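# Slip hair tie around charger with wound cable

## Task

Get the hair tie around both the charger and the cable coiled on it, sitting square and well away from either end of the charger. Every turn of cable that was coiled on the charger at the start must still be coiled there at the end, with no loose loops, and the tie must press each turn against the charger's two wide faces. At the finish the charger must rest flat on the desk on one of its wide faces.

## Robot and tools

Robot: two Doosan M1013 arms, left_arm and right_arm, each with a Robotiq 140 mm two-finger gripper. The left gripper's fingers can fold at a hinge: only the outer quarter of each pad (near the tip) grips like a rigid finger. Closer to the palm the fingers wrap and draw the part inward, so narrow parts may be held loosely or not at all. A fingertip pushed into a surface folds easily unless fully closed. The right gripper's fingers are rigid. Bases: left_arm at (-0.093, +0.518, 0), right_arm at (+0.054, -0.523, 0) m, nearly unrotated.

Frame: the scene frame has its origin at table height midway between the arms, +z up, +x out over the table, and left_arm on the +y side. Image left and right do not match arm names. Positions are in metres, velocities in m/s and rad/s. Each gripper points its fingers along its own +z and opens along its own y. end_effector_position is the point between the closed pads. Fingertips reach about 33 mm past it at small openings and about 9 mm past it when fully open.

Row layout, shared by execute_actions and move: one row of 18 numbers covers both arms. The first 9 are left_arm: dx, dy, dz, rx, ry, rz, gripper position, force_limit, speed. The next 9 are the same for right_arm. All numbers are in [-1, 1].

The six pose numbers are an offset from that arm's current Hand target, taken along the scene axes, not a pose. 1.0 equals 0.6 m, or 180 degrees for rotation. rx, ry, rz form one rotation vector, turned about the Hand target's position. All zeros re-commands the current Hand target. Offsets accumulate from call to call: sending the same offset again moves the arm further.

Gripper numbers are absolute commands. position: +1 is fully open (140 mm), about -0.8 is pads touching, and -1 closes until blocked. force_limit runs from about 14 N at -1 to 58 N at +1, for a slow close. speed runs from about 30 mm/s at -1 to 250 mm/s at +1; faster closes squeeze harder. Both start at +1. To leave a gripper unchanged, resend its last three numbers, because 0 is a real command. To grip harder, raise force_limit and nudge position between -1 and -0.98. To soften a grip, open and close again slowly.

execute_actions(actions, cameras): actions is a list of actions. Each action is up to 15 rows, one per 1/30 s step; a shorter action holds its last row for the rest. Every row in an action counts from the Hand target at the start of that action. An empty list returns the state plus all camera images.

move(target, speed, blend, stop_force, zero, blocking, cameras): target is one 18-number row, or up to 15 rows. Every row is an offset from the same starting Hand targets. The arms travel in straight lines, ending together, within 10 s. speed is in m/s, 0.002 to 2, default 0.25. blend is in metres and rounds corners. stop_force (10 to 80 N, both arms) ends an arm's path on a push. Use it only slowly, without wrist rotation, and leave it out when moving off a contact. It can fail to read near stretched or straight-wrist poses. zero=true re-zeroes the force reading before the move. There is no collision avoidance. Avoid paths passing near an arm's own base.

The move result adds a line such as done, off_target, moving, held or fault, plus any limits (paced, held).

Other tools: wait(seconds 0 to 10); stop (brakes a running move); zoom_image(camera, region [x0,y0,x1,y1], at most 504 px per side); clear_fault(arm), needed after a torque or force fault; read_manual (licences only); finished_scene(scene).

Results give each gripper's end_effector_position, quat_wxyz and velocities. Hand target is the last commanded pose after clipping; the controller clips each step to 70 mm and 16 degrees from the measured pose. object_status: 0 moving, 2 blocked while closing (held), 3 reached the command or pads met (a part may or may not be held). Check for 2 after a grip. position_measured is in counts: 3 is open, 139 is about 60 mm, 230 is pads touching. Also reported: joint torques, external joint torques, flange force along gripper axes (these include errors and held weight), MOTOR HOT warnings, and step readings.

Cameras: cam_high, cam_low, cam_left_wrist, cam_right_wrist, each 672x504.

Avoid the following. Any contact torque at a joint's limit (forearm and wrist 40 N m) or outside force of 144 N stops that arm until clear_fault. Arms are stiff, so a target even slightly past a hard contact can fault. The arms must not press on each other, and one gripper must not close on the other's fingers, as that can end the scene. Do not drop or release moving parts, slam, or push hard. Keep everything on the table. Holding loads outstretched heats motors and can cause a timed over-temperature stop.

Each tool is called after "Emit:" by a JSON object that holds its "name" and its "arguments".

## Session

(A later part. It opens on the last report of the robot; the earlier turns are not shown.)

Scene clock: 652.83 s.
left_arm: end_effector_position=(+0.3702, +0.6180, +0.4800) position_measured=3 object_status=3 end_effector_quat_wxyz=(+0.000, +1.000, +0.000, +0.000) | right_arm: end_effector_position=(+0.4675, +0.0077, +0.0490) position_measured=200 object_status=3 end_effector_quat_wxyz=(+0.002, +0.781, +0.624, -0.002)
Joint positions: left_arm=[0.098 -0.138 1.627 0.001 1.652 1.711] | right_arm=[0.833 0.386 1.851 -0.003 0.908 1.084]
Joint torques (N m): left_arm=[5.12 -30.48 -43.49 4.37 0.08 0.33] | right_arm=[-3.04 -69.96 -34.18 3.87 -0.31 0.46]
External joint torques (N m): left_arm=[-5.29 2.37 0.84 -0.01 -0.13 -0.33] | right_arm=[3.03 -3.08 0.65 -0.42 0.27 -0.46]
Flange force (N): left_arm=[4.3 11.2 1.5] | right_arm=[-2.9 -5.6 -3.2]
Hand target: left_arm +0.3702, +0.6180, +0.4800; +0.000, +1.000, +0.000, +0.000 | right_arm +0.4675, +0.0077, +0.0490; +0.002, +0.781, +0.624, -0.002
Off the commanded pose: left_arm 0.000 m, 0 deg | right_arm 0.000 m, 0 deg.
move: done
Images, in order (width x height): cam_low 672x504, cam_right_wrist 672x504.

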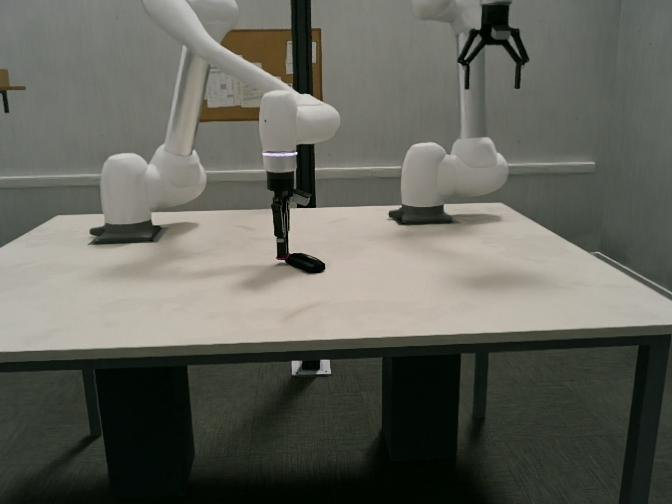

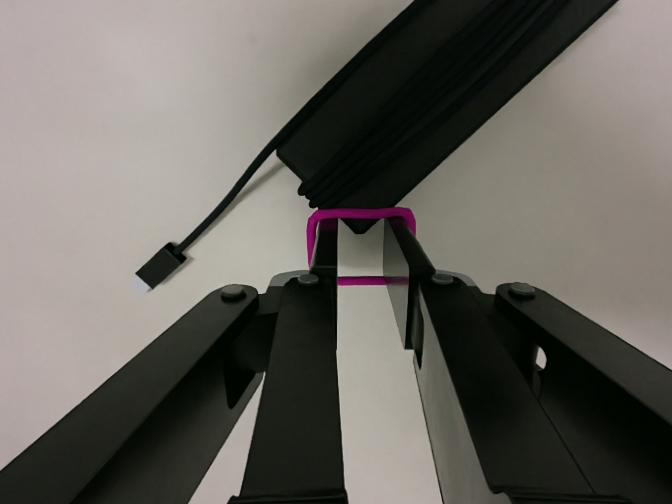

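Emit:
{"name": "move", "arguments": {"target": [[0, 0, 0, 0, 0, 0, 1, -1, 1, 0, 0, 0.0683, 0, 0, 0, -0.56, -0.5, -1], [0, 0, 0, 0, 0, 0, 1, -1, 1, 0.1974, 0.1188, 0.0683, 0, 0, -0.5, -0.56, -0.5, -1]], "speed": [0.05, 0.12], "blend": [0.01, 0], "cameras": ["cam_right_wrist", "cam_low"]}}

Emit:
{"name": "zoom_image", "arguments": {"camera": "cam_right_wrist", "region": [280, 160, 440, 340]}}

Emit:
{"name": "zoom_image", "arguments": {"camera": "cam_low", "region": [270, 200, 360, 290]}}

Scene clock: 684.10 s.
left_arm: end_effector_position=(+0.3702, +0.6180, +0.4800) position_measured=3 object_status=3 end_effector_quat_wxyz=(+0.000, +1.000, +0.000, +0.000) | right_arm: end_effector_position=(+0.5859, +0.0789, +0.0900) position_measured=200 object_status=3 end_effector_quat_wxyz=(+0.000, +0.994, -0.111, -0.002)
Joint positions: left_arm=[0.098 -0.138 1.627 0.001 1.652 1.711] | right_arm=[0.777 0.526 1.541 0.004 1.077 2.595]
Joint torques (N m): left_arm=[5.02 -30.03 -43.56 4.38 0.07 0.36] | right_arm=[-2.8 -87.22 -37.67 4.1 0.35 0.43]
External joint torques (N m): left_arm=[-5.13 2.34 1.06 -0.03 -0.13 -0.36] | right_arm=[2.94 -3 0.23 -0.28 -0.37 -0.43]
Flange force (N): left_arm=[3.9 11.0 1.9] | right_arm=[-5.1 2.9 -1.5]
Hand target: left_arm +0.3702, +0.6180, +0.4800; +0.000, +1.000, +0.000, +0.000 | right_arm +0.5859, +0.0789, +0.0900; +0.000, +0.994, -0.111, -0.002
Off the commanded pose: left_arm 0.000 m, 0 deg | right_arm 0.000 m, 0 deg.
move: done
Images, in order (width x height): cam_low 672x504, cam_right_wrist 672x504.

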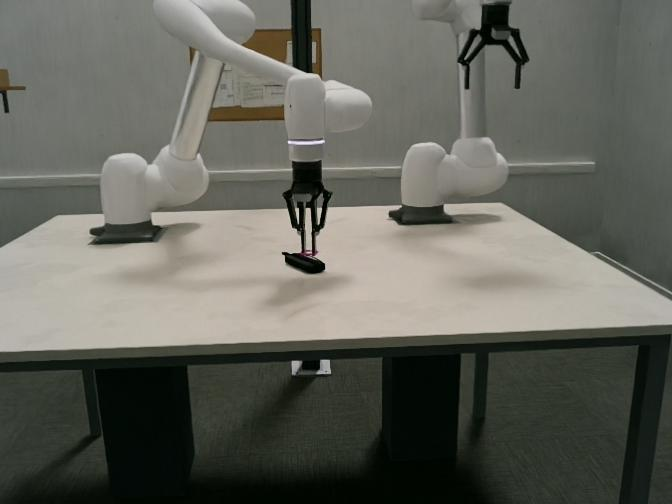

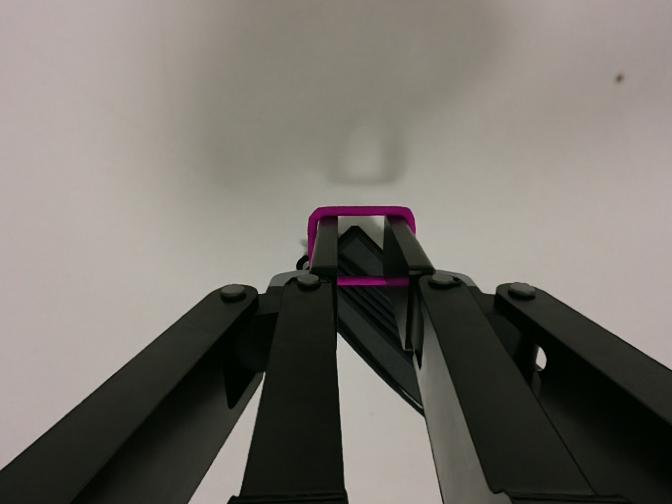

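Scaled by 2.800 from the camera's 672x504 image, which has a finer 960x720 frame.

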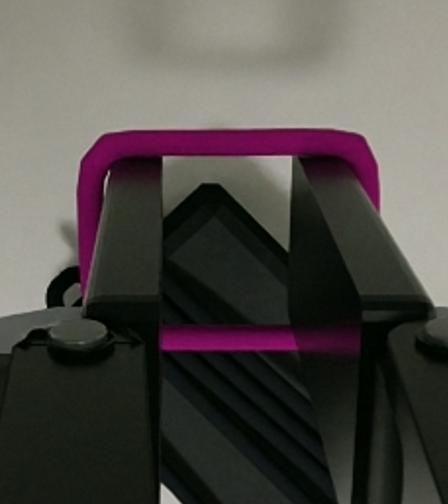

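Scaled by 5.600 from the camera's 672x504 image, which has a finer 960x720 frame.

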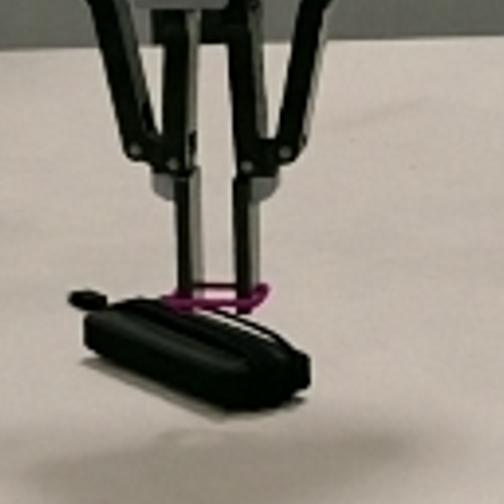

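Emit:
{"name": "move", "arguments": {"target": [0, 0, 0, 0, 0, 0, 1, -1, 1, 0.0082, 0.0013, -0.05, 0, 0, 0, -0.56, -0.5, -1], "speed": 0.06, "cameras": ["cam_right_wrist"]}}

Emit:
{"name": "zoom_image", "arguments": {"camera": "cam_right_wrist", "region": [280, 160, 440, 340]}}

Scene clock: 717.00 s.
left_arm: end_effector_position=(+0.3702, +0.6180, +0.4800) position_measured=3 object_status=3 end_effector_quat_wxyz=(+0.000, +1.000, +0.000, +0.000) | right_arm: end_effector_position=(+0.5908, +0.0797, +0.0599) position_measured=200 object_status=3 end_effector_quat_wxyz=(+0.000, +0.994, -0.111, -0.002)
Joint positions: left_arm=[0.098 -0.138 1.627 0.001 1.652 1.711] | right_arm=[0.773 0.556 1.554 0.004 1.035 2.591]
Joint torques (N m): left_arm=[4.74 -30.01 -43.75 4.34 0 0.42] | right_arm=[-3.21 -88.72 -36.65 4.03 0.35 0.45]
External joint torques (N m): left_arm=[-4.72 2.11 1.24 0.02 -0.06 -0.42] | right_arm=[3.37 -3.48 0 -0.29 -0.38 -0.45]
Flange force (N): left_arm=[3.2 10.4 2.2] | right_arm=[-5.6 2.6 -2.3]
Hand target: left_arm +0.3702, +0.6180, +0.4800; +0.000, +1.000, +0.000, +0.000 | right_arm +0.5908, +0.0797, +0.0600; +0.000, +0.994, -0.111, -0.002
Off the commanded pose: left_arm 0.000 m, 0 deg | right_arm 0.000 m, 0 deg.
move: done
Images, in order (width x height): cam_right_wrist 672x504.

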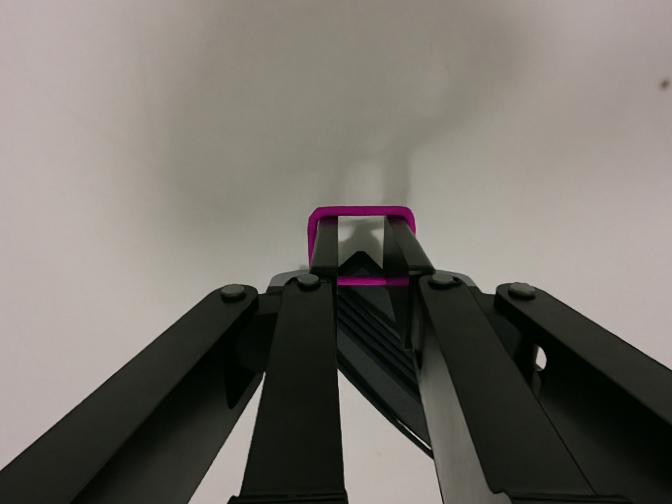

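Scaled by 2.800 from the camera's 672x504 image, which has a finer 960x720 frame.

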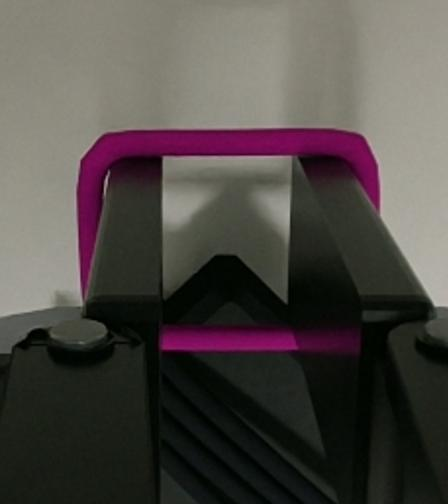

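Emit:
{"name": "move", "arguments": {"target": [[0, 0, 0, 0, 0, 0, 1, -1, 1, 0.0054, -0.0012, 0, 0, 0, 0, -0.56, -0.5, -1], [0, 0, 0, 0, 0, 0, 1, -1, 1, 0.0054, -0.0012, -0.0195, 0, 0, 0, -0.56, -0.5, -1]], "speed": 0.03, "cameras": ["cam_right_wrist", "cam_low"]}}

Emit:
{"name": "zoom_image", "arguments": {"camera": "cam_right_wrist", "region": [280, 160, 440, 340]}}

Emit:
{"name": "zoom_image", "arguments": {"camera": "cam_low", "region": [270, 210, 360, 290]}}

Scene clock: 729.27 s.
left_arm: end_effector_position=(+0.3702, +0.6180, +0.4800) position_measured=3 object_status=3 end_effector_quat_wxyz=(+0.000, +1.000, +0.000, +0.000) | right_arm: end_effector_position=(+0.5941, +0.0790, +0.0482) position_measured=200 object_status=3 end_effector_quat_wxyz=(+0.000, +0.994, -0.111, -0.002)
Joint positions: left_arm=[0.098 -0.138 1.627 0.001 1.652 1.711] | right_arm=[0.77 0.568 1.558 0.004 1.019 2.587]
Joint torques (N m): left_arm=[4.18 -30.23 -43.78 4.36 0.07 0.41] | right_arm=[-3.05 -89.07 -35.95 4.12 0.48 0.41]
External joint torques (N m): left_arm=[-4.29 2.18 1.15 0.01 -0.13 -0.41] | right_arm=[3.13 -3.86 -0.35 -0.42 -0.5 -0.41]
Flange force (N): left_arm=[3.3 9.4 2.1] | right_arm=[-5.3 2.6 -2.7]
Hand target: left_arm +0.3702, +0.6180, +0.4800; +0.000, +1.000, +0.000, +0.000 | right_arm +0.5941, +0.0790, +0.0483; +0.000, +0.994, -0.111, -0.002
Off the commanded pose: left_arm 0.000 m, 0 deg | right_arm 0.000 m, 0 deg.
move: done
Images, in order (width x height): cam_low 672x504, cam_right_wrist 672x504.

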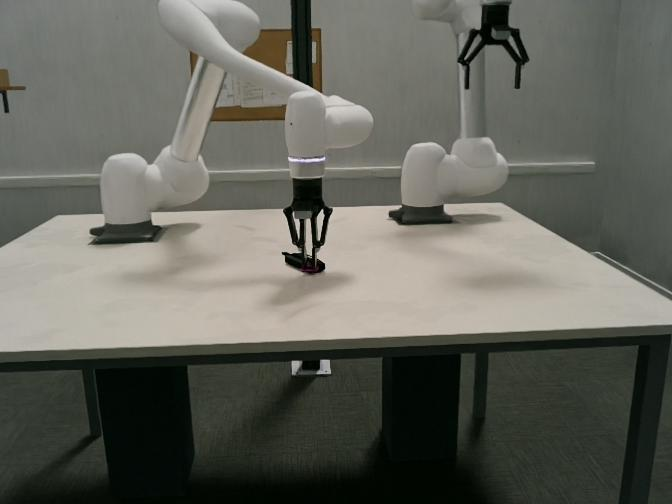

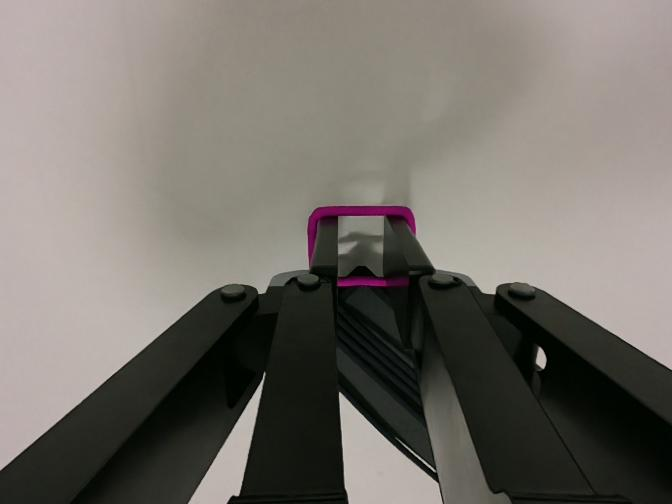

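Scaled by 2.800 from the camera's 672x504 image, which has a finer 960x720 frame.

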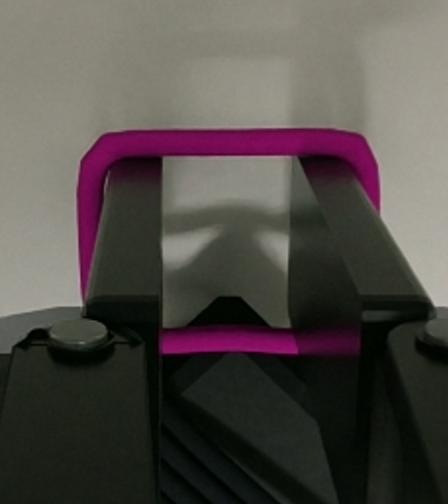

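Scaled by 5.600 from the camera's 672x504 image, which has a finer 960x720 frame.

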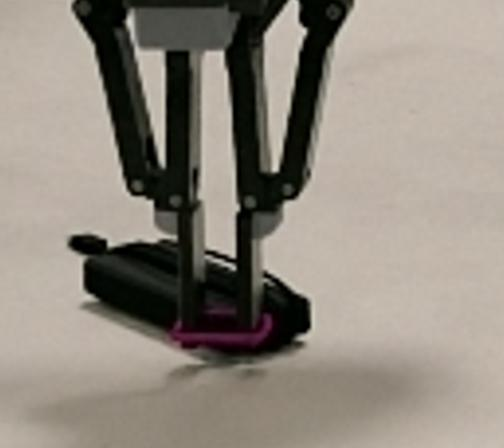

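Emit:
{"name": "move", "arguments": {"target": [[0, 0, 0, 0, 0, 0, 1, -1, 1, 0, 0, 0.017, 0, 0, 0, -0.56, -0.5, -1], [0, 0, 0, 0, 0, 0, 1, -1, 1, -0.0041, 0.0009, 0.017, 0, 0, 0, -0.56, -0.5, -1], [0, 0, 0, 0, 0, 0, 1, -1, 1, -0.0041, 0.0009, -0.005, 0, 0, 0, -0.56, -0.5, -1]], "speed": 0.03, "cameras": ["cam_right_wrist", "cam_low"]}}

Emit:
{"name": "zoom_image", "arguments": {"camera": "cam_right_wrist", "region": [280, 160, 440, 340]}}

Emit:
{"name": "zoom_image", "arguments": {"camera": "cam_low", "region": [270, 210, 360, 290]}}

Scene clock: 744.90 s.
left_arm: end_effector_position=(+0.3702, +0.6180, +0.4800) position_measured=3 object_status=3 end_effector_quat_wxyz=(+0.000, +1.000, +0.000, +0.000) | right_arm: end_effector_position=(+0.5916, +0.0795, +0.0452) position_measured=200 object_status=3 end_effector_quat_wxyz=(+0.000, +0.994, -0.111, -0.002)
Joint positions: left_arm=[0.098 -0.138 1.627 0.001 1.652 1.711] | right_arm=[0.772 0.568 1.563 0.004 1.013 2.59]
Joint torques (N m): left_arm=[4.33 -29.58 -43.66 4.35 0.11 0.36] | right_arm=[-2.66 -88.1 -35.54 4.18 0.46 0.49]
External joint torques (N m): left_arm=[-4.35 1.32 1.01 0.02 -0.17 -0.36] | right_arm=[2.52 -4.63 -0.57 -0.51 -0.48 -0.49]
Flange force (N): left_arm=[2.2 9.7 2.0] | right_arm=[-4.8 3.5 -3.6]
Hand target: left_arm +0.3702, +0.6180, +0.4800; +0.000, +1.000, +0.000, +0.000 | right_arm +0.5916, +0.0795, +0.0453; +0.000, +0.994, -0.111, -0.002
Off the commanded pose: left_arm 0.000 m, 0 deg | right_arm 0.000 m, 0 deg.
move: done
Images, in order (width x height): cam_low 672x504, cam_right_wrist 672x504.

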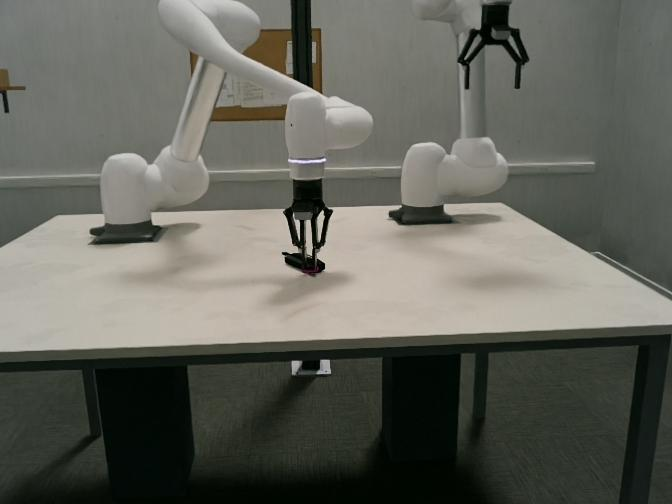

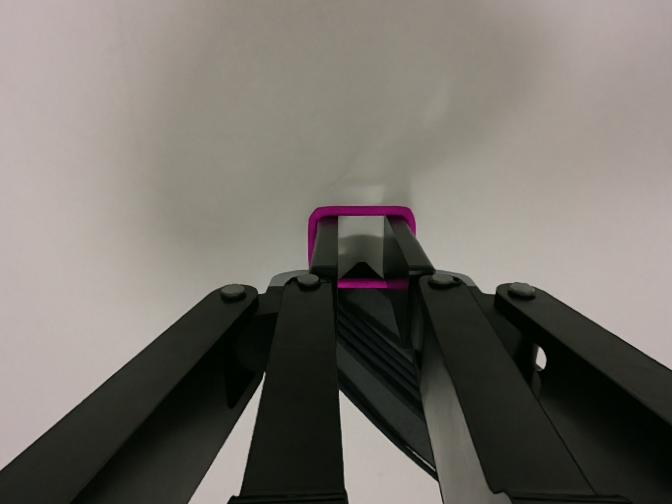

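Scaled by 2.800 from the camera's 672x504 image, which has a finer 960x720 frame.

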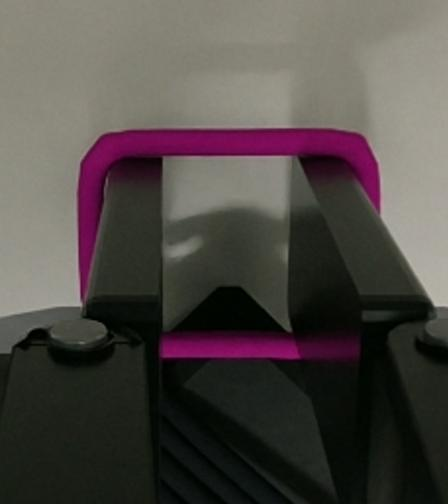

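Scaled by 5.600 from the camera's 672x504 image, which has a finer 960x720 frame.

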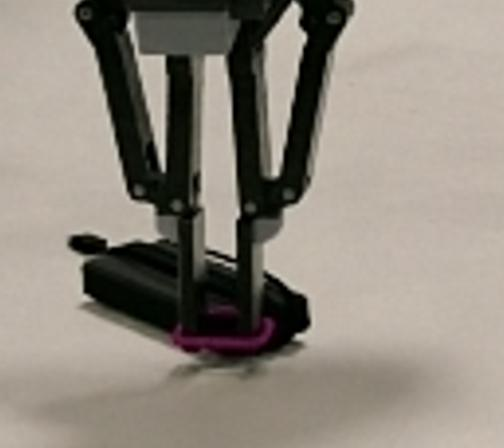

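Emit:
{"name": "move", "arguments": {"target": [0, 0, 0, 0, 0, 0, 1, -1, 1, 0, 0, 0.0747, 0, 0, 0, -0.56, -0.5, -1], "speed": 0.06, "cameras": ["cam_right_wrist", "cam_low"]}}

Emit:
{"name": "zoom_image", "arguments": {"camera": "cam_right_wrist", "region": [280, 160, 440, 340]}}

Emit:
{"name": "zoom_image", "arguments": {"camera": "cam_low", "region": [280, 210, 340, 280]}}

Scene clock: 752.87 s.
left_arm: end_effector_position=(+0.3702, +0.6180, +0.4800) position_measured=3 object_status=3 end_effector_quat_wxyz=(+0.000, +1.000, +0.000, +0.000) | right_arm: end_effector_position=(+0.5916, +0.0796, +0.0902) position_measured=200 object_status=3 end_effector_quat_wxyz=(+0.000, +0.994, -0.111, -0.002)
Joint positions: left_arm=[0.098 -0.138 1.627 0.001 1.652 1.711] | right_arm=[0.772 0.532 1.531 0.004 1.081 2.59]
Joint torques (N m): left_arm=[4.86 -30.19 -43.63 4.34 0.07 0.37] | right_arm=[-2.86 -88.03 -37.85 4.16 0.4 0.5]
External joint torques (N m): left_arm=[-4.66 1.67 0.92 0.04 -0.12 -0.38] | right_arm=[2.95 -2.85 0.29 -0.33 -0.42 -0.5]
Flange force (N): left_arm=[2.9 10.3 1.7] | right_arm=[-5.1 2.9 -1.3]
Hand target: left_arm +0.3702, +0.6180, +0.4800; +0.000, +1.000, +0.000, +0.000 | right_arm +0.5916, +0.0795, +0.0901; +0.000, +0.994, -0.111, -0.002
Off the commanded pose: left_arm 0.000 m, 0 deg | right_arm 0.000 m, 0 deg.
move: done
Images, in order (width x height): cam_low 672x504, cam_right_wrist 672x504.

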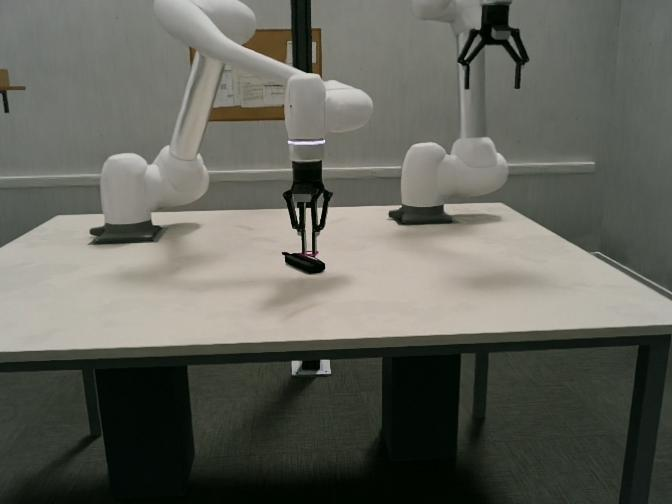

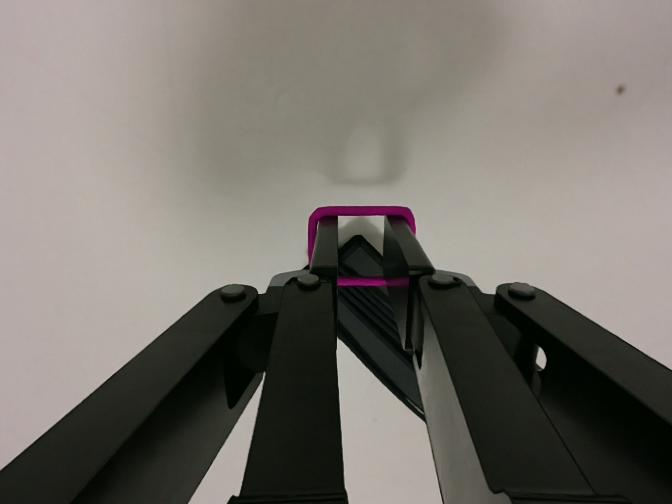

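Scaled by 2.800 from the camera's 672x504 image, which has a finer 960x720 frame.

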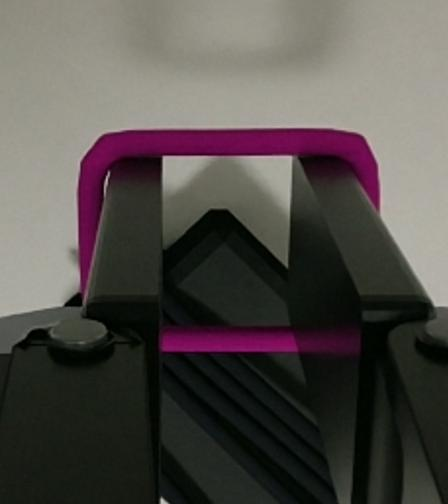

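Scaled by 7.200 from the camera's 672x504 image, which has a finer 960x720 frame.

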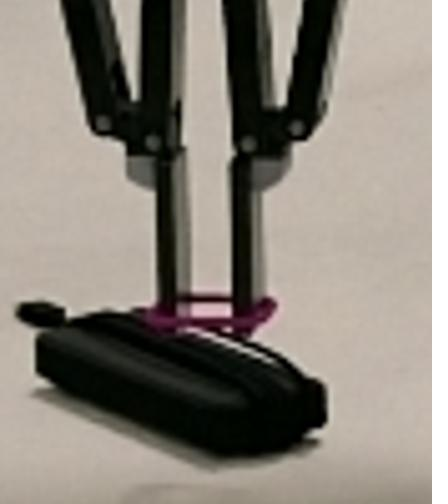

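Emit:
{"name": "move", "arguments": {"target": [0, 0, 0, 0, 0, 0, 1, -1, 1, -0.0697, 0.0187, -0.0253, 0, 0, 0.25, -0.56, -0.5, -1], "speed": 0.1, "cameras": ["cam_right_wrist"]}}

Emit:
{"name": "zoom_image", "arguments": {"camera": "cam_right_wrist", "region": [250, 120, 470, 340]}}

Scene clock: 790.20 s.
left_arm: end_effector_position=(+0.3702, +0.6180, +0.4800) position_measured=3 object_status=3 end_effector_quat_wxyz=(+0.000, +1.000, +0.000, +0.000) | right_arm: end_effector_position=(+0.5498, +0.0908, +0.0749) position_measured=200 object_status=3 end_effector_quat_wxyz=(+0.001, +0.961, +0.278, -0.002)
Joint positions: left_arm=[0.098 -0.138 1.627 0.001 1.652 1.711] | right_arm=[0.821 0.519 1.584 0.001 1.043 1.856]
Joint torques (N m): left_arm=[4.68 -29.75 -43.78 4.38 0.1 0.29] | right_arm=[-3.22 -85.77 -37.04 4.09 0.39 0.43]
External joint torques (N m): left_arm=[-4.83 1.66 1.12 -0.02 -0.16 -0.29] | right_arm=[3.43 -3.34 0.2 -0.32 -0.43 -0.43]
Flange force (N): left_arm=[2.7 10.5 2.2] | right_arm=[-6.3 -1.9 -1.9]
Hand target: left_arm +0.3702, +0.6180, +0.4800; +0.000, +1.000, +0.000, +0.000 | right_arm +0.5498, +0.0908, +0.0749; +0.001, +0.961, +0.277, -0.002
Off the commanded pose: left_arm 0.000 m, 0 deg | right_arm 0.000 m, 0 deg.
move: done
Images, in order (width x height): cam_right_wrist 672x504.

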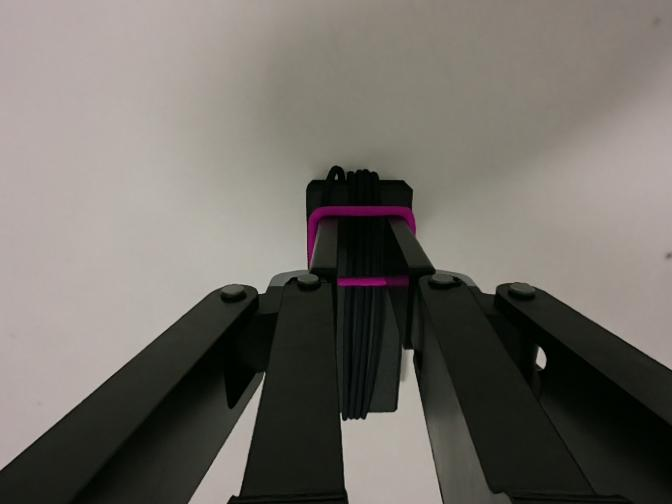

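Scaled by 2.291 from the camera's 672x504 image, which has a finer 960x720 frame.

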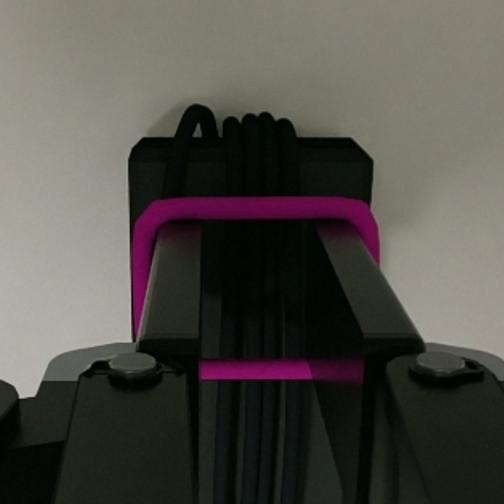

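Emit:
{"name": "move", "arguments": {"target": [0, 0, 0, 0, 0, 0, 1, -1, 1, -0.0009, 0.0014, 0, 0, 0, 0, -0.33, -0.5, -1], "speed": 0.05, "cameras": ["cam_right_wrist"]}}

Emit:
{"name": "zoom_image", "arguments": {"camera": "cam_right_wrist", "region": [250, 120, 470, 340]}}

Scene clock: 798.43 s.
left_arm: end_effector_position=(+0.3702, +0.6180, +0.4800) position_measured=3 object_status=3 end_effector_quat_wxyz=(+0.000, +1.000, +0.000, +0.000) | right_arm: end_effector_position=(+0.5492, +0.0916, +0.0749) position_measured=171 object_status=0 end_effector_quat_wxyz=(+0.001, +0.961, +0.277, -0.002)
Joint positions: left_arm=[0.098 -0.138 1.627 0.001 1.652 1.711] | right_arm=[0.823 0.519 1.583 0.001 1.044 1.857]
Joint torques (N m): left_arm=[4.76 -30.14 -43.67 4.29 0.06 0.35] | right_arm=[-2.92 -86.06 -37.04 4.09 0.36 0.41]
External joint torques (N m): left_arm=[-4.74 1.92 1.28 0.06 -0.11 -0.35] | right_arm=[2.77 -2.94 0.25 -0.33 -0.4 -0.41]
Flange force (N): left_arm=[2.8 10.4 2.4] | right_arm=[-5.6 -1.2 -1.6]
Hand target: left_arm +0.3702, +0.6180, +0.4800; +0.000, +1.000, +0.000, +0.000 | right_arm +0.5492, +0.0916, +0.0749; +0.001, +0.961, +0.277, -0.002
Off the commanded pose: left_arm 0.000 m, 0 deg | right_arm 0.000 m, 0 deg.
move: done
Images, in order (width x height): cam_right_wrist 672x504.

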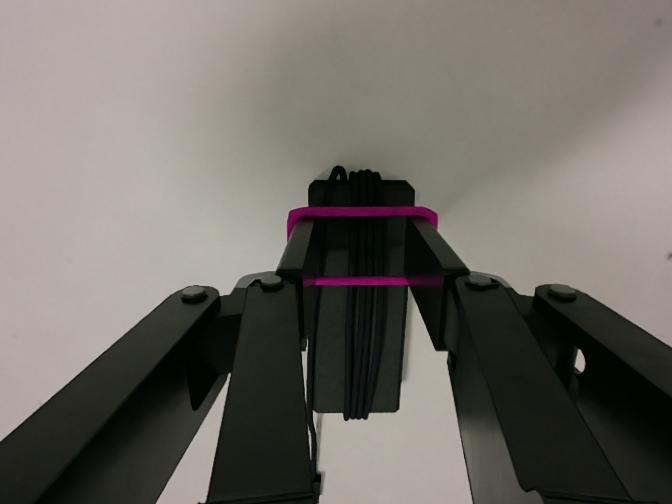

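Scaled by 2.291 from the camera's 672x504 image, which has a finer 960x720 frame.

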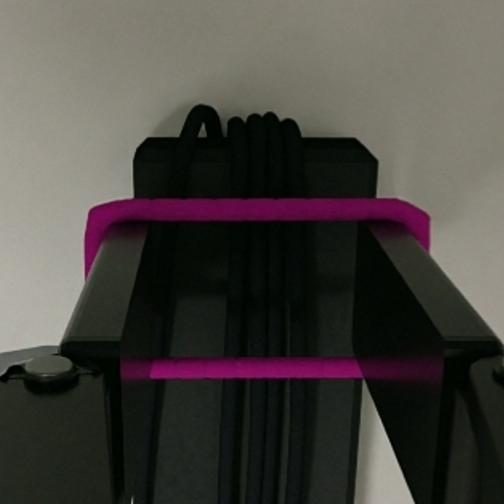

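Emit:
{"name": "move", "arguments": {"target": [0, 0, 0, 0, 0, 0, 1, -1, 1, 0, 0, 0, 0, 0, 0, -0.1, -0.5, -1], "speed": 0.05, "cameras": ["cam_right_wrist", "cam_low"]}}

Emit:
{"name": "zoom_image", "arguments": {"camera": "cam_right_wrist", "region": [230, 120, 500, 340]}}

Emit:
{"name": "zoom_image", "arguments": {"camera": "cam_low", "region": [270, 200, 350, 280]}}

Scene clock: 802.97 s.
left_arm: end_effector_position=(+0.3702, +0.6180, +0.4800) position_measured=3 object_status=3 end_effector_quat_wxyz=(+0.000, +1.000, +0.000, +0.000) | right_arm: end_effector_position=(+0.5492, +0.0916, +0.0749) position_measured=159 object_status=0 end_effector_quat_wxyz=(+0.001, +0.961, +0.277, -0.002)
Joint positions: left_arm=[0.098 -0.138 1.627 0.001 1.652 1.711] | right_arm=[0.823 0.519 1.583 0.001 1.044 1.857]
Joint torques (N m): left_arm=[4.87 -29.94 -43.86 4.36 0.14 0.44] | right_arm=[-3.49 -85.74 -36.88 4.12 0.31 0.46]
External joint torques (N m): left_arm=[-5.04 1.97 1.27 -0.01 -0.2 -0.44] | right_arm=[3.67 -3.29 0.1 -0.35 -0.35 -0.46]
Flange force (N): left_arm=[3.1 11.2 2.5] | right_arm=[-6.0 -2.2 -2.1]
Hand target: left_arm +0.3702, +0.6180, +0.4800; +0.000, +1.000, +0.000, +0.000 | right_arm +0.5492, +0.0916, +0.0749; +0.001, +0.961, +0.277, -0.002
Off the commanded pose: left_arm 0.000 m, 0 deg | right_arm 0.000 m, 0 deg.
move: done
Images, in order (width x height): cam_low 672x504, cam_right_wrist 672x504.

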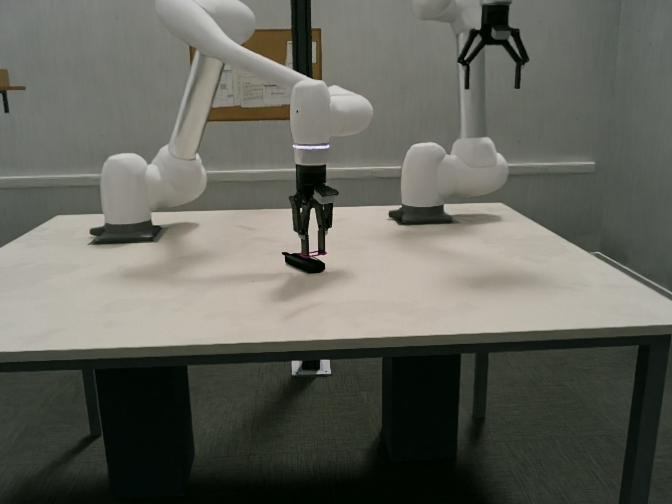

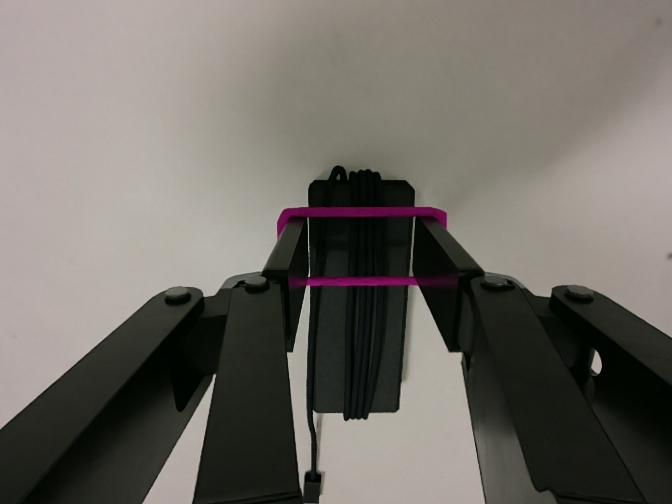

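Scaled by 1.867 from the camera's 672x504 image, which has a finer 960x720 frame.

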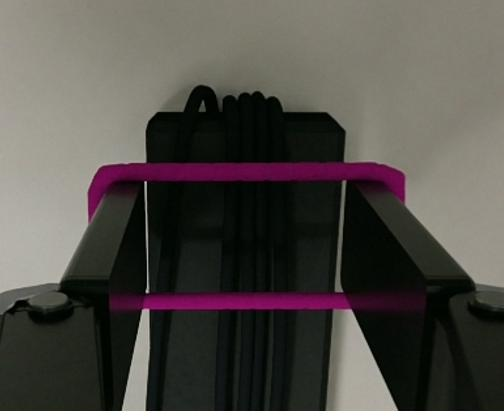

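Scaled by 6.300 from the camera's 672x504 image, which has a finer 960x720 frame.

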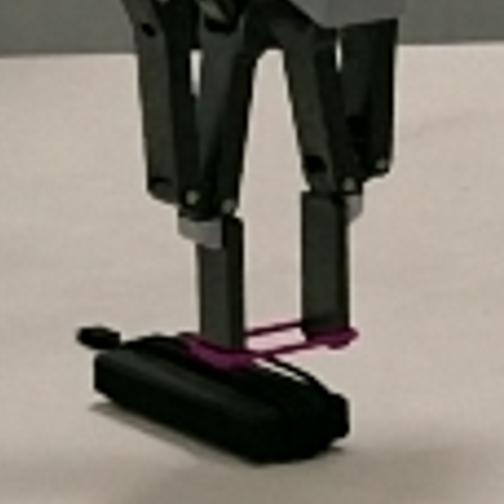

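Emit:
{"name": "wait", "arguments": {"seconds": 0.5}}

Scene clock: 805.70 s.
left_arm: end_effector_position=(+0.3702, +0.6180, +0.4800) position_measured=3 object_status=3 end_effector_quat_wxyz=(+0.000, +1.000, +0.000, +0.000) | right_arm: end_effector_position=(+0.5492, +0.0916, +0.0749) position_measured=159 object_status=1 end_effector_quat_wxyz=(+0.001, +0.961, +0.277, -0.002)
Joint positions: left_arm=[0.098 -0.138 1.627 0.001 1.652 1.711] | right_arm=[0.823 0.519 1.583 0.001 1.044 1.857]
Joint torques (N m): left_arm=[5.16 -30.37 -43.94 4.41 0.08 0.31] | right_arm=[-2.97 -85.89 -36.89 4.05 0.34 0.42]
External joint torques (N m): left_arm=[-5.32 2.6 1.49 -0.07 -0.13 -0.31] | right_arm=[3.2 -3.01 0.14 -0.29 -0.38 -0.42]
Flange force (N): left_arm=[3.8 11.4 2.7] | right_arm=[-5.6 -1.8 -1.7]
Hand target: left_arm +0.3702, +0.6180, +0.4800; +0.000, +1.000, +0.000, +0.000 | right_arm +0.5492, +0.0916, +0.0749; +0.001, +0.961, +0.277, -0.002
Tool commands: left_gripper/position=+1.0 left_gripper/force_limit=-1.0 left_gripper/speed=+1.0 right_gripper/position=-0.1 right_gripper/force_limit=-0.5 right_gripper/speed=-1.0
Off the commanded pose: left_arm 0.000 m, 0 deg | right_arm 0.000 m, 0 deg.
wait: 0.50 s; at rest from the start

Emit:
{"name": "move", "arguments": {"target": [0, 0, 0, 0, 0, 0, 1, -1, 1, 0, 0, 0, 0, 0, 0, -0.125, 0.5, -1], "speed": 0.05, "cameras": ["cam_right_wrist", "cam_low"]}}

Emit:
{"name": "zoom_image", "arguments": {"camera": "cam_right_wrist", "region": [230, 120, 500, 340]}}

Emit:
{"name": "zoom_image", "arguments": {"camera": "cam_low", "region": [270, 200, 350, 280]}}

Scene clock: 814.00 s.
left_arm: end_effector_position=(+0.3702, +0.6180, +0.4800) position_measured=3 object_status=3 end_effector_quat_wxyz=(+0.000, +1.000, +0.000, +0.000) | right_arm: end_effector_position=(+0.5492, +0.0916, +0.0749) position_measured=144 object_status=0 end_effector_quat_wxyz=(+0.001, +0.961, +0.277, -0.002)
Joint positions: left_arm=[0.098 -0.138 1.627 0.001 1.652 1.711] | right_arm=[0.823 0.519 1.583 0.001 1.044 1.857]
Joint torques (N m): left_arm=[4.21 -30.19 -43.75 4.33 0.1 0.34] | right_arm=[-3.45 -85.72 -36.9 4.12 0.35 0.44]
External joint torques (N m): left_arm=[-4.1 1.79 1.19 0.04 -0.15 -0.34] | right_arm=[3.19 -3.24 0.12 -0.36 -0.39 -0.44]
Flange force (N): left_arm=[2.6 9.1 2.3] | right_arm=[-5.8 -1.7 -1.9]
Hand target: left_arm +0.3702, +0.6180, +0.4800; +0.000, +1.000, +0.000, +0.000 | right_arm +0.5492, +0.0916, +0.0749; +0.001, +0.961, +0.277, -0.002
Off the commanded pose: left_arm 0.000 m, 0 deg | right_arm 0.000 m, 0 deg.
move: done
Images, in order (width x height): cam_low 672x504, cam_right_wrist 672x504.

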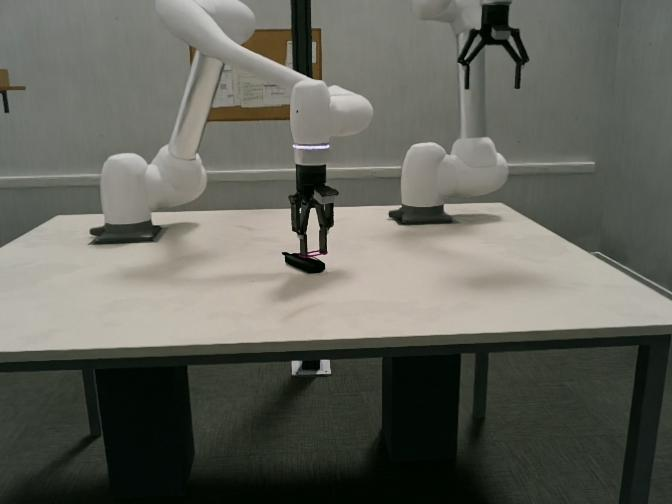

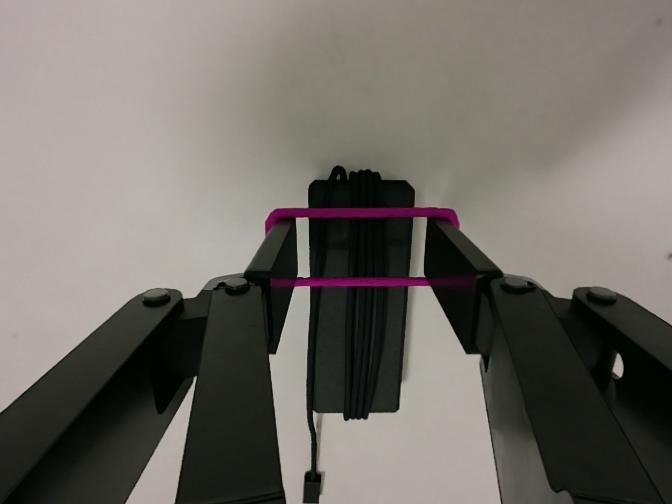

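Scaled by 1.867 from the camera's 672x504 image, which has a finer 960x720 frame.

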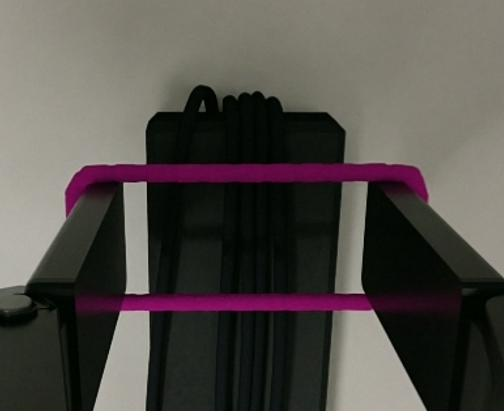

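Scaled by 6.300 from the camera's 672x504 image, which has a finer 960x720 frame.

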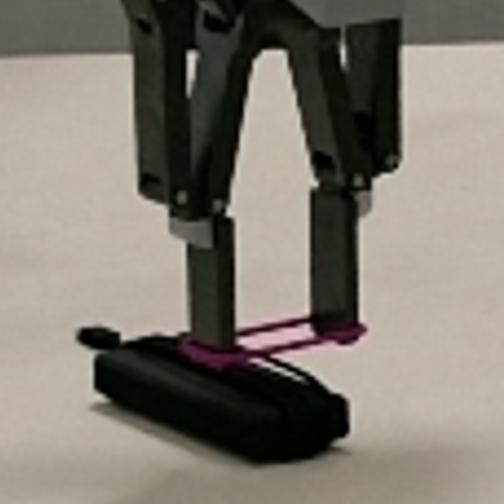

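Emit:
{"name": "move", "arguments": {"target": [0, 0, 0, 0, 0, 0, 1, -1, 1, 0, 0, -0.05, 0, 0, 0, -0.125, 0.5, -1], "speed": 0.025, "stop_force": 30, "cameras": ["cam_right_wrist", "cam_low"]}}

Emit:
{"name": "zoom_image", "arguments": {"camera": "cam_right_wrist", "region": [230, 120, 500, 340]}}

Emit:
{"name": "zoom_image", "arguments": {"camera": "cam_low", "region": [270, 200, 350, 280]}}

Scene clock: 824.03 s.
left_arm: end_effector_position=(+0.3702, +0.6180, +0.4800) position_measured=3 object_status=3 end_effector_quat_wxyz=(+0.000, +1.000, +0.000, +0.000) | right_arm: end_effector_position=(+0.5492, +0.0916, +0.0449) position_measured=144 object_status=3 end_effector_quat_wxyz=(+0.001, +0.961, +0.277, -0.002)
Joint positions: left_arm=[0.098 -0.138 1.627 0.001 1.652 1.711] | right_arm=[0.823 0.545 1.604 0.001 0.997 1.857]
Joint torques (N m): left_arm=[4.74 -30.57 -43.81 4.33 0.11 0.33] | right_arm=[-3.09 -86.4 -35.32 3.97 0.36 0.44]
External joint torques (N m): left_arm=[-4.81 2.37 1.17 0.03 -0.17 -0.33] | right_arm=[3.23 -3.67 -0.37 -0.31 -0.41 -0.44]
Flange force (N): left_arm=[3.7 10.3 2.2] | right_arm=[-5.3 -1.9 -2.8]
Hand target: left_arm +0.3702, +0.6180, +0.4800; +0.000, +1.000, +0.000, +0.000 | right_arm +0.5492, +0.0916, +0.0449; +0.001, +0.961, +0.277, -0.002
Off the commanded pose: left_arm 0.000 m, 0 deg | right_arm 0.000 m, 0 deg.
move: done
Images, in order (width x height): cam_low 672x504, cam_right_wrist 672x504.

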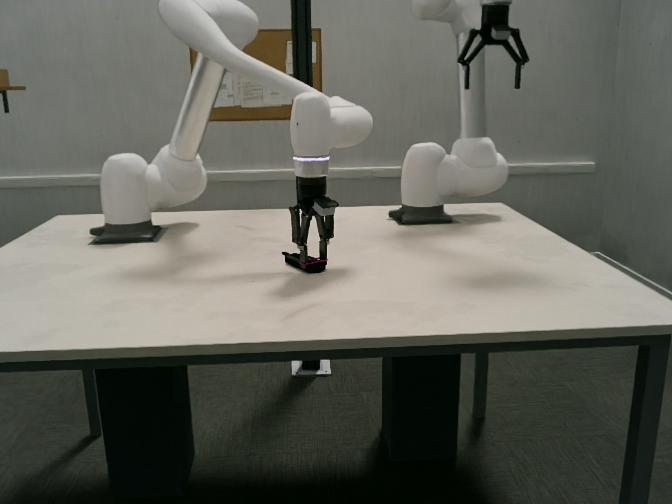

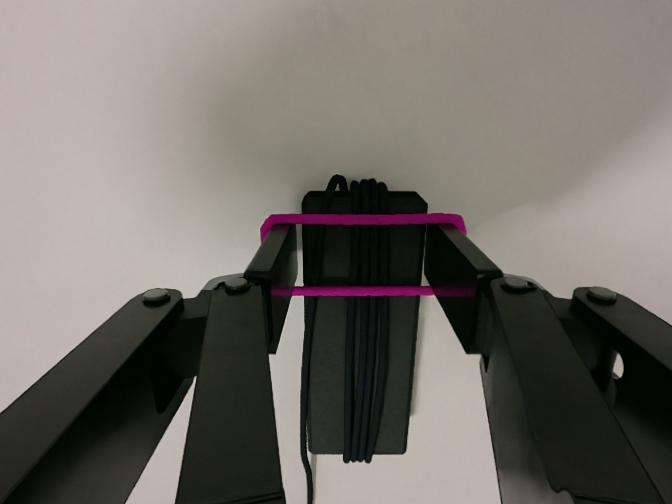

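Scaled by 1.867 from the camera's 672x504 image, which has a finer 960x720 frame.

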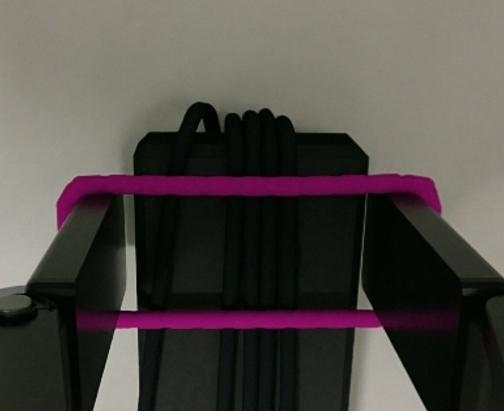

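Scaled by 6.300 from the camera's 672x504 image, which has a finer 960x720 frame.

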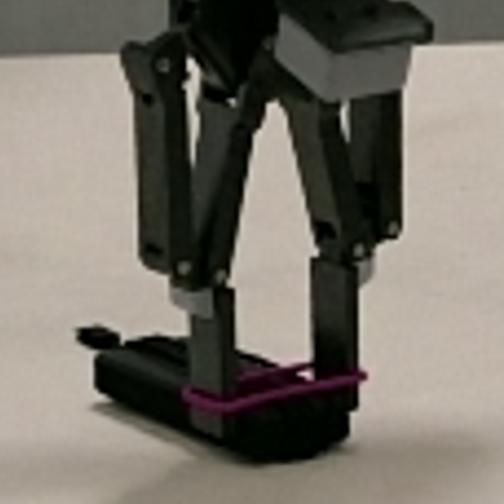

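Emit:
{"name": "move", "arguments": {"target": [[0, 0, 0, 0, 0, 0, 1, -1, 1, 0, 0, 0.08, 0, 0, 0, -0.125, 0.5, -1], [0, 0, 0, 0, 0, 0, 1, -1, 1, -0.12, -0.30, 0.42, 0, 0, 0, -0.125, 0.5, -1]], "speed": [0.06, 0.2], "blend": [0.02, 0], "cameras": ["all"]}}

Emit:
{"name": "zoom_image", "arguments": {"camera": "cam_low", "region": [265, 235, 345, 285]}}

Emit:
{"name": "zoom_image", "arguments": {"camera": "cam_right_wrist", "region": [180, 0, 480, 340]}}

Scene clock: 836.17 s.
left_arm: end_effector_position=(+0.3702, +0.6180, +0.4800) position_measured=3 object_status=3 end_effector_quat_wxyz=(+0.000, +1.000, +0.000, +0.000) | right_arm: end_effector_position=(+0.4772, -0.0885, +0.2969) position_measured=144 object_status=3 end_effector_quat_wxyz=(+0.001, +0.961, +0.277, -0.002)
Joint positions: left_arm=[0.098 -0.138 1.627 0.001 1.652 1.711] | right_arm=[0.716 0.106 1.718 0 1.323 1.75]
Joint torques (N m): left_arm=[4.53 -30.03 -43.8 4.34 0 0.32] | right_arm=[-3.26 -50.69 -41.49 4.58 0.33 0.4]
External joint torques (N m): left_arm=[-4.54 2.08 1.27 0.02 -0.05 -0.32] | right_arm=[3.29 -1.47 0.26 -0.35 -0.38 -0.4]
Flange force (N): left_arm=[3.0 9.9 2.2] | right_arm=[-3.6 -4.0 0.5]
Hand target: left_arm +0.3702, +0.6180, +0.4800; +0.000, +1.000, +0.000, +0.000 | right_arm +0.4772, -0.0884, +0.2969; +0.001, +0.961, +0.277, -0.002
Off the commanded pose: left_arm 0.000 m, 0 deg | right_arm 0.000 m, 0 deg.
move: done

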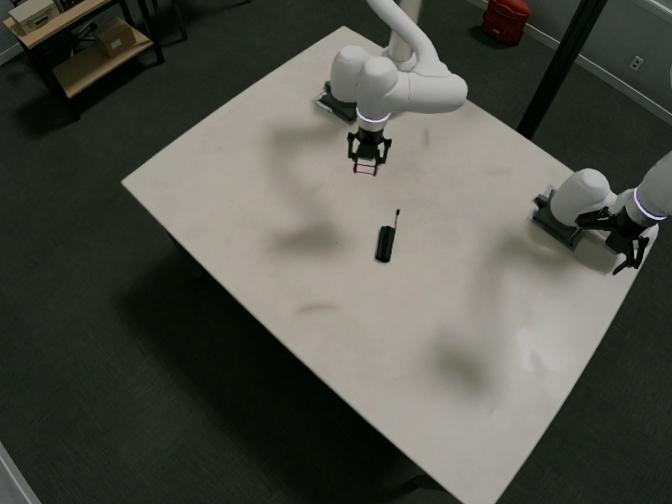

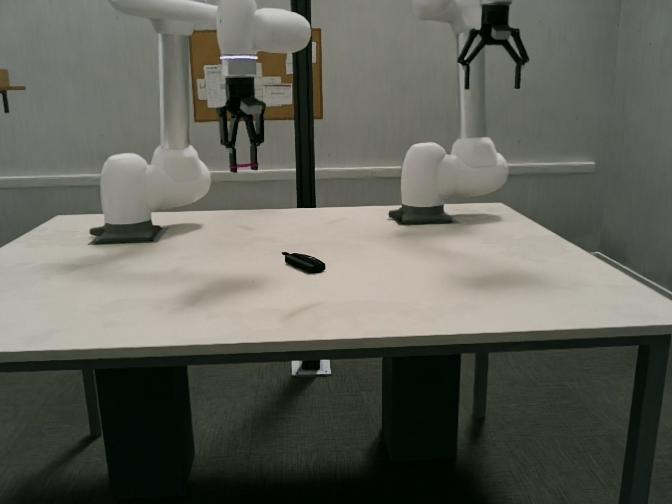

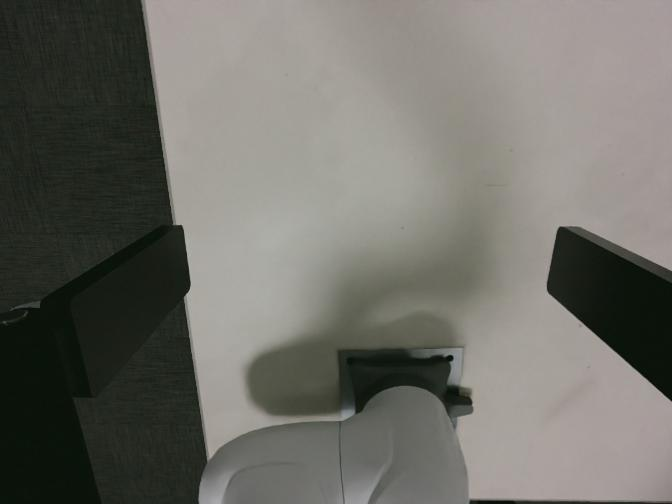

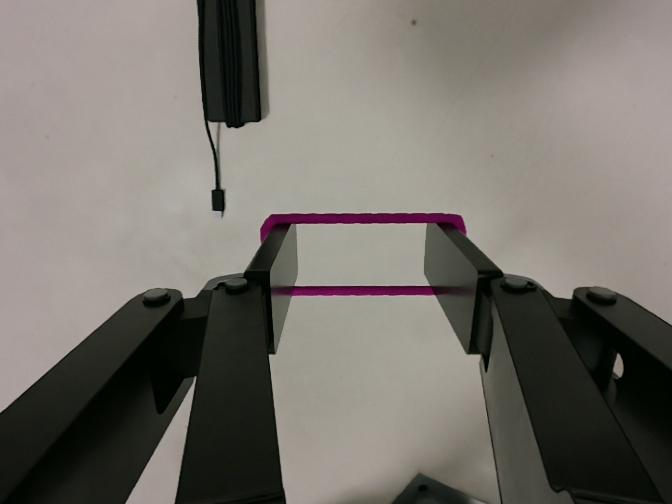

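Scaled by 6.300 from the camera's 672x504 image, which has a finer 960x720 frame.

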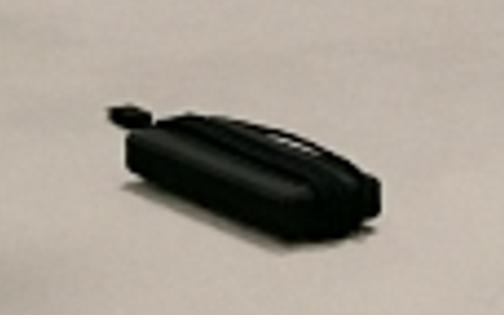

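Scaled by 1.482 from the camera's 672x504 image, which has a finer 960x720 frame.

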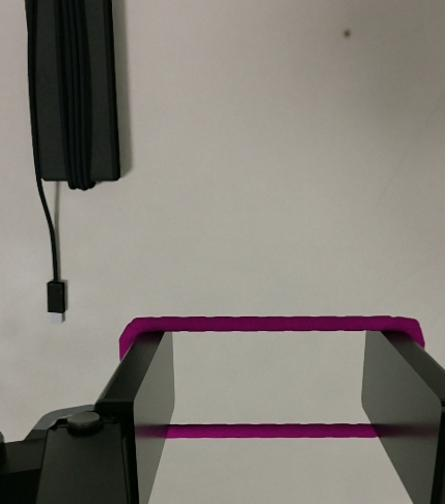

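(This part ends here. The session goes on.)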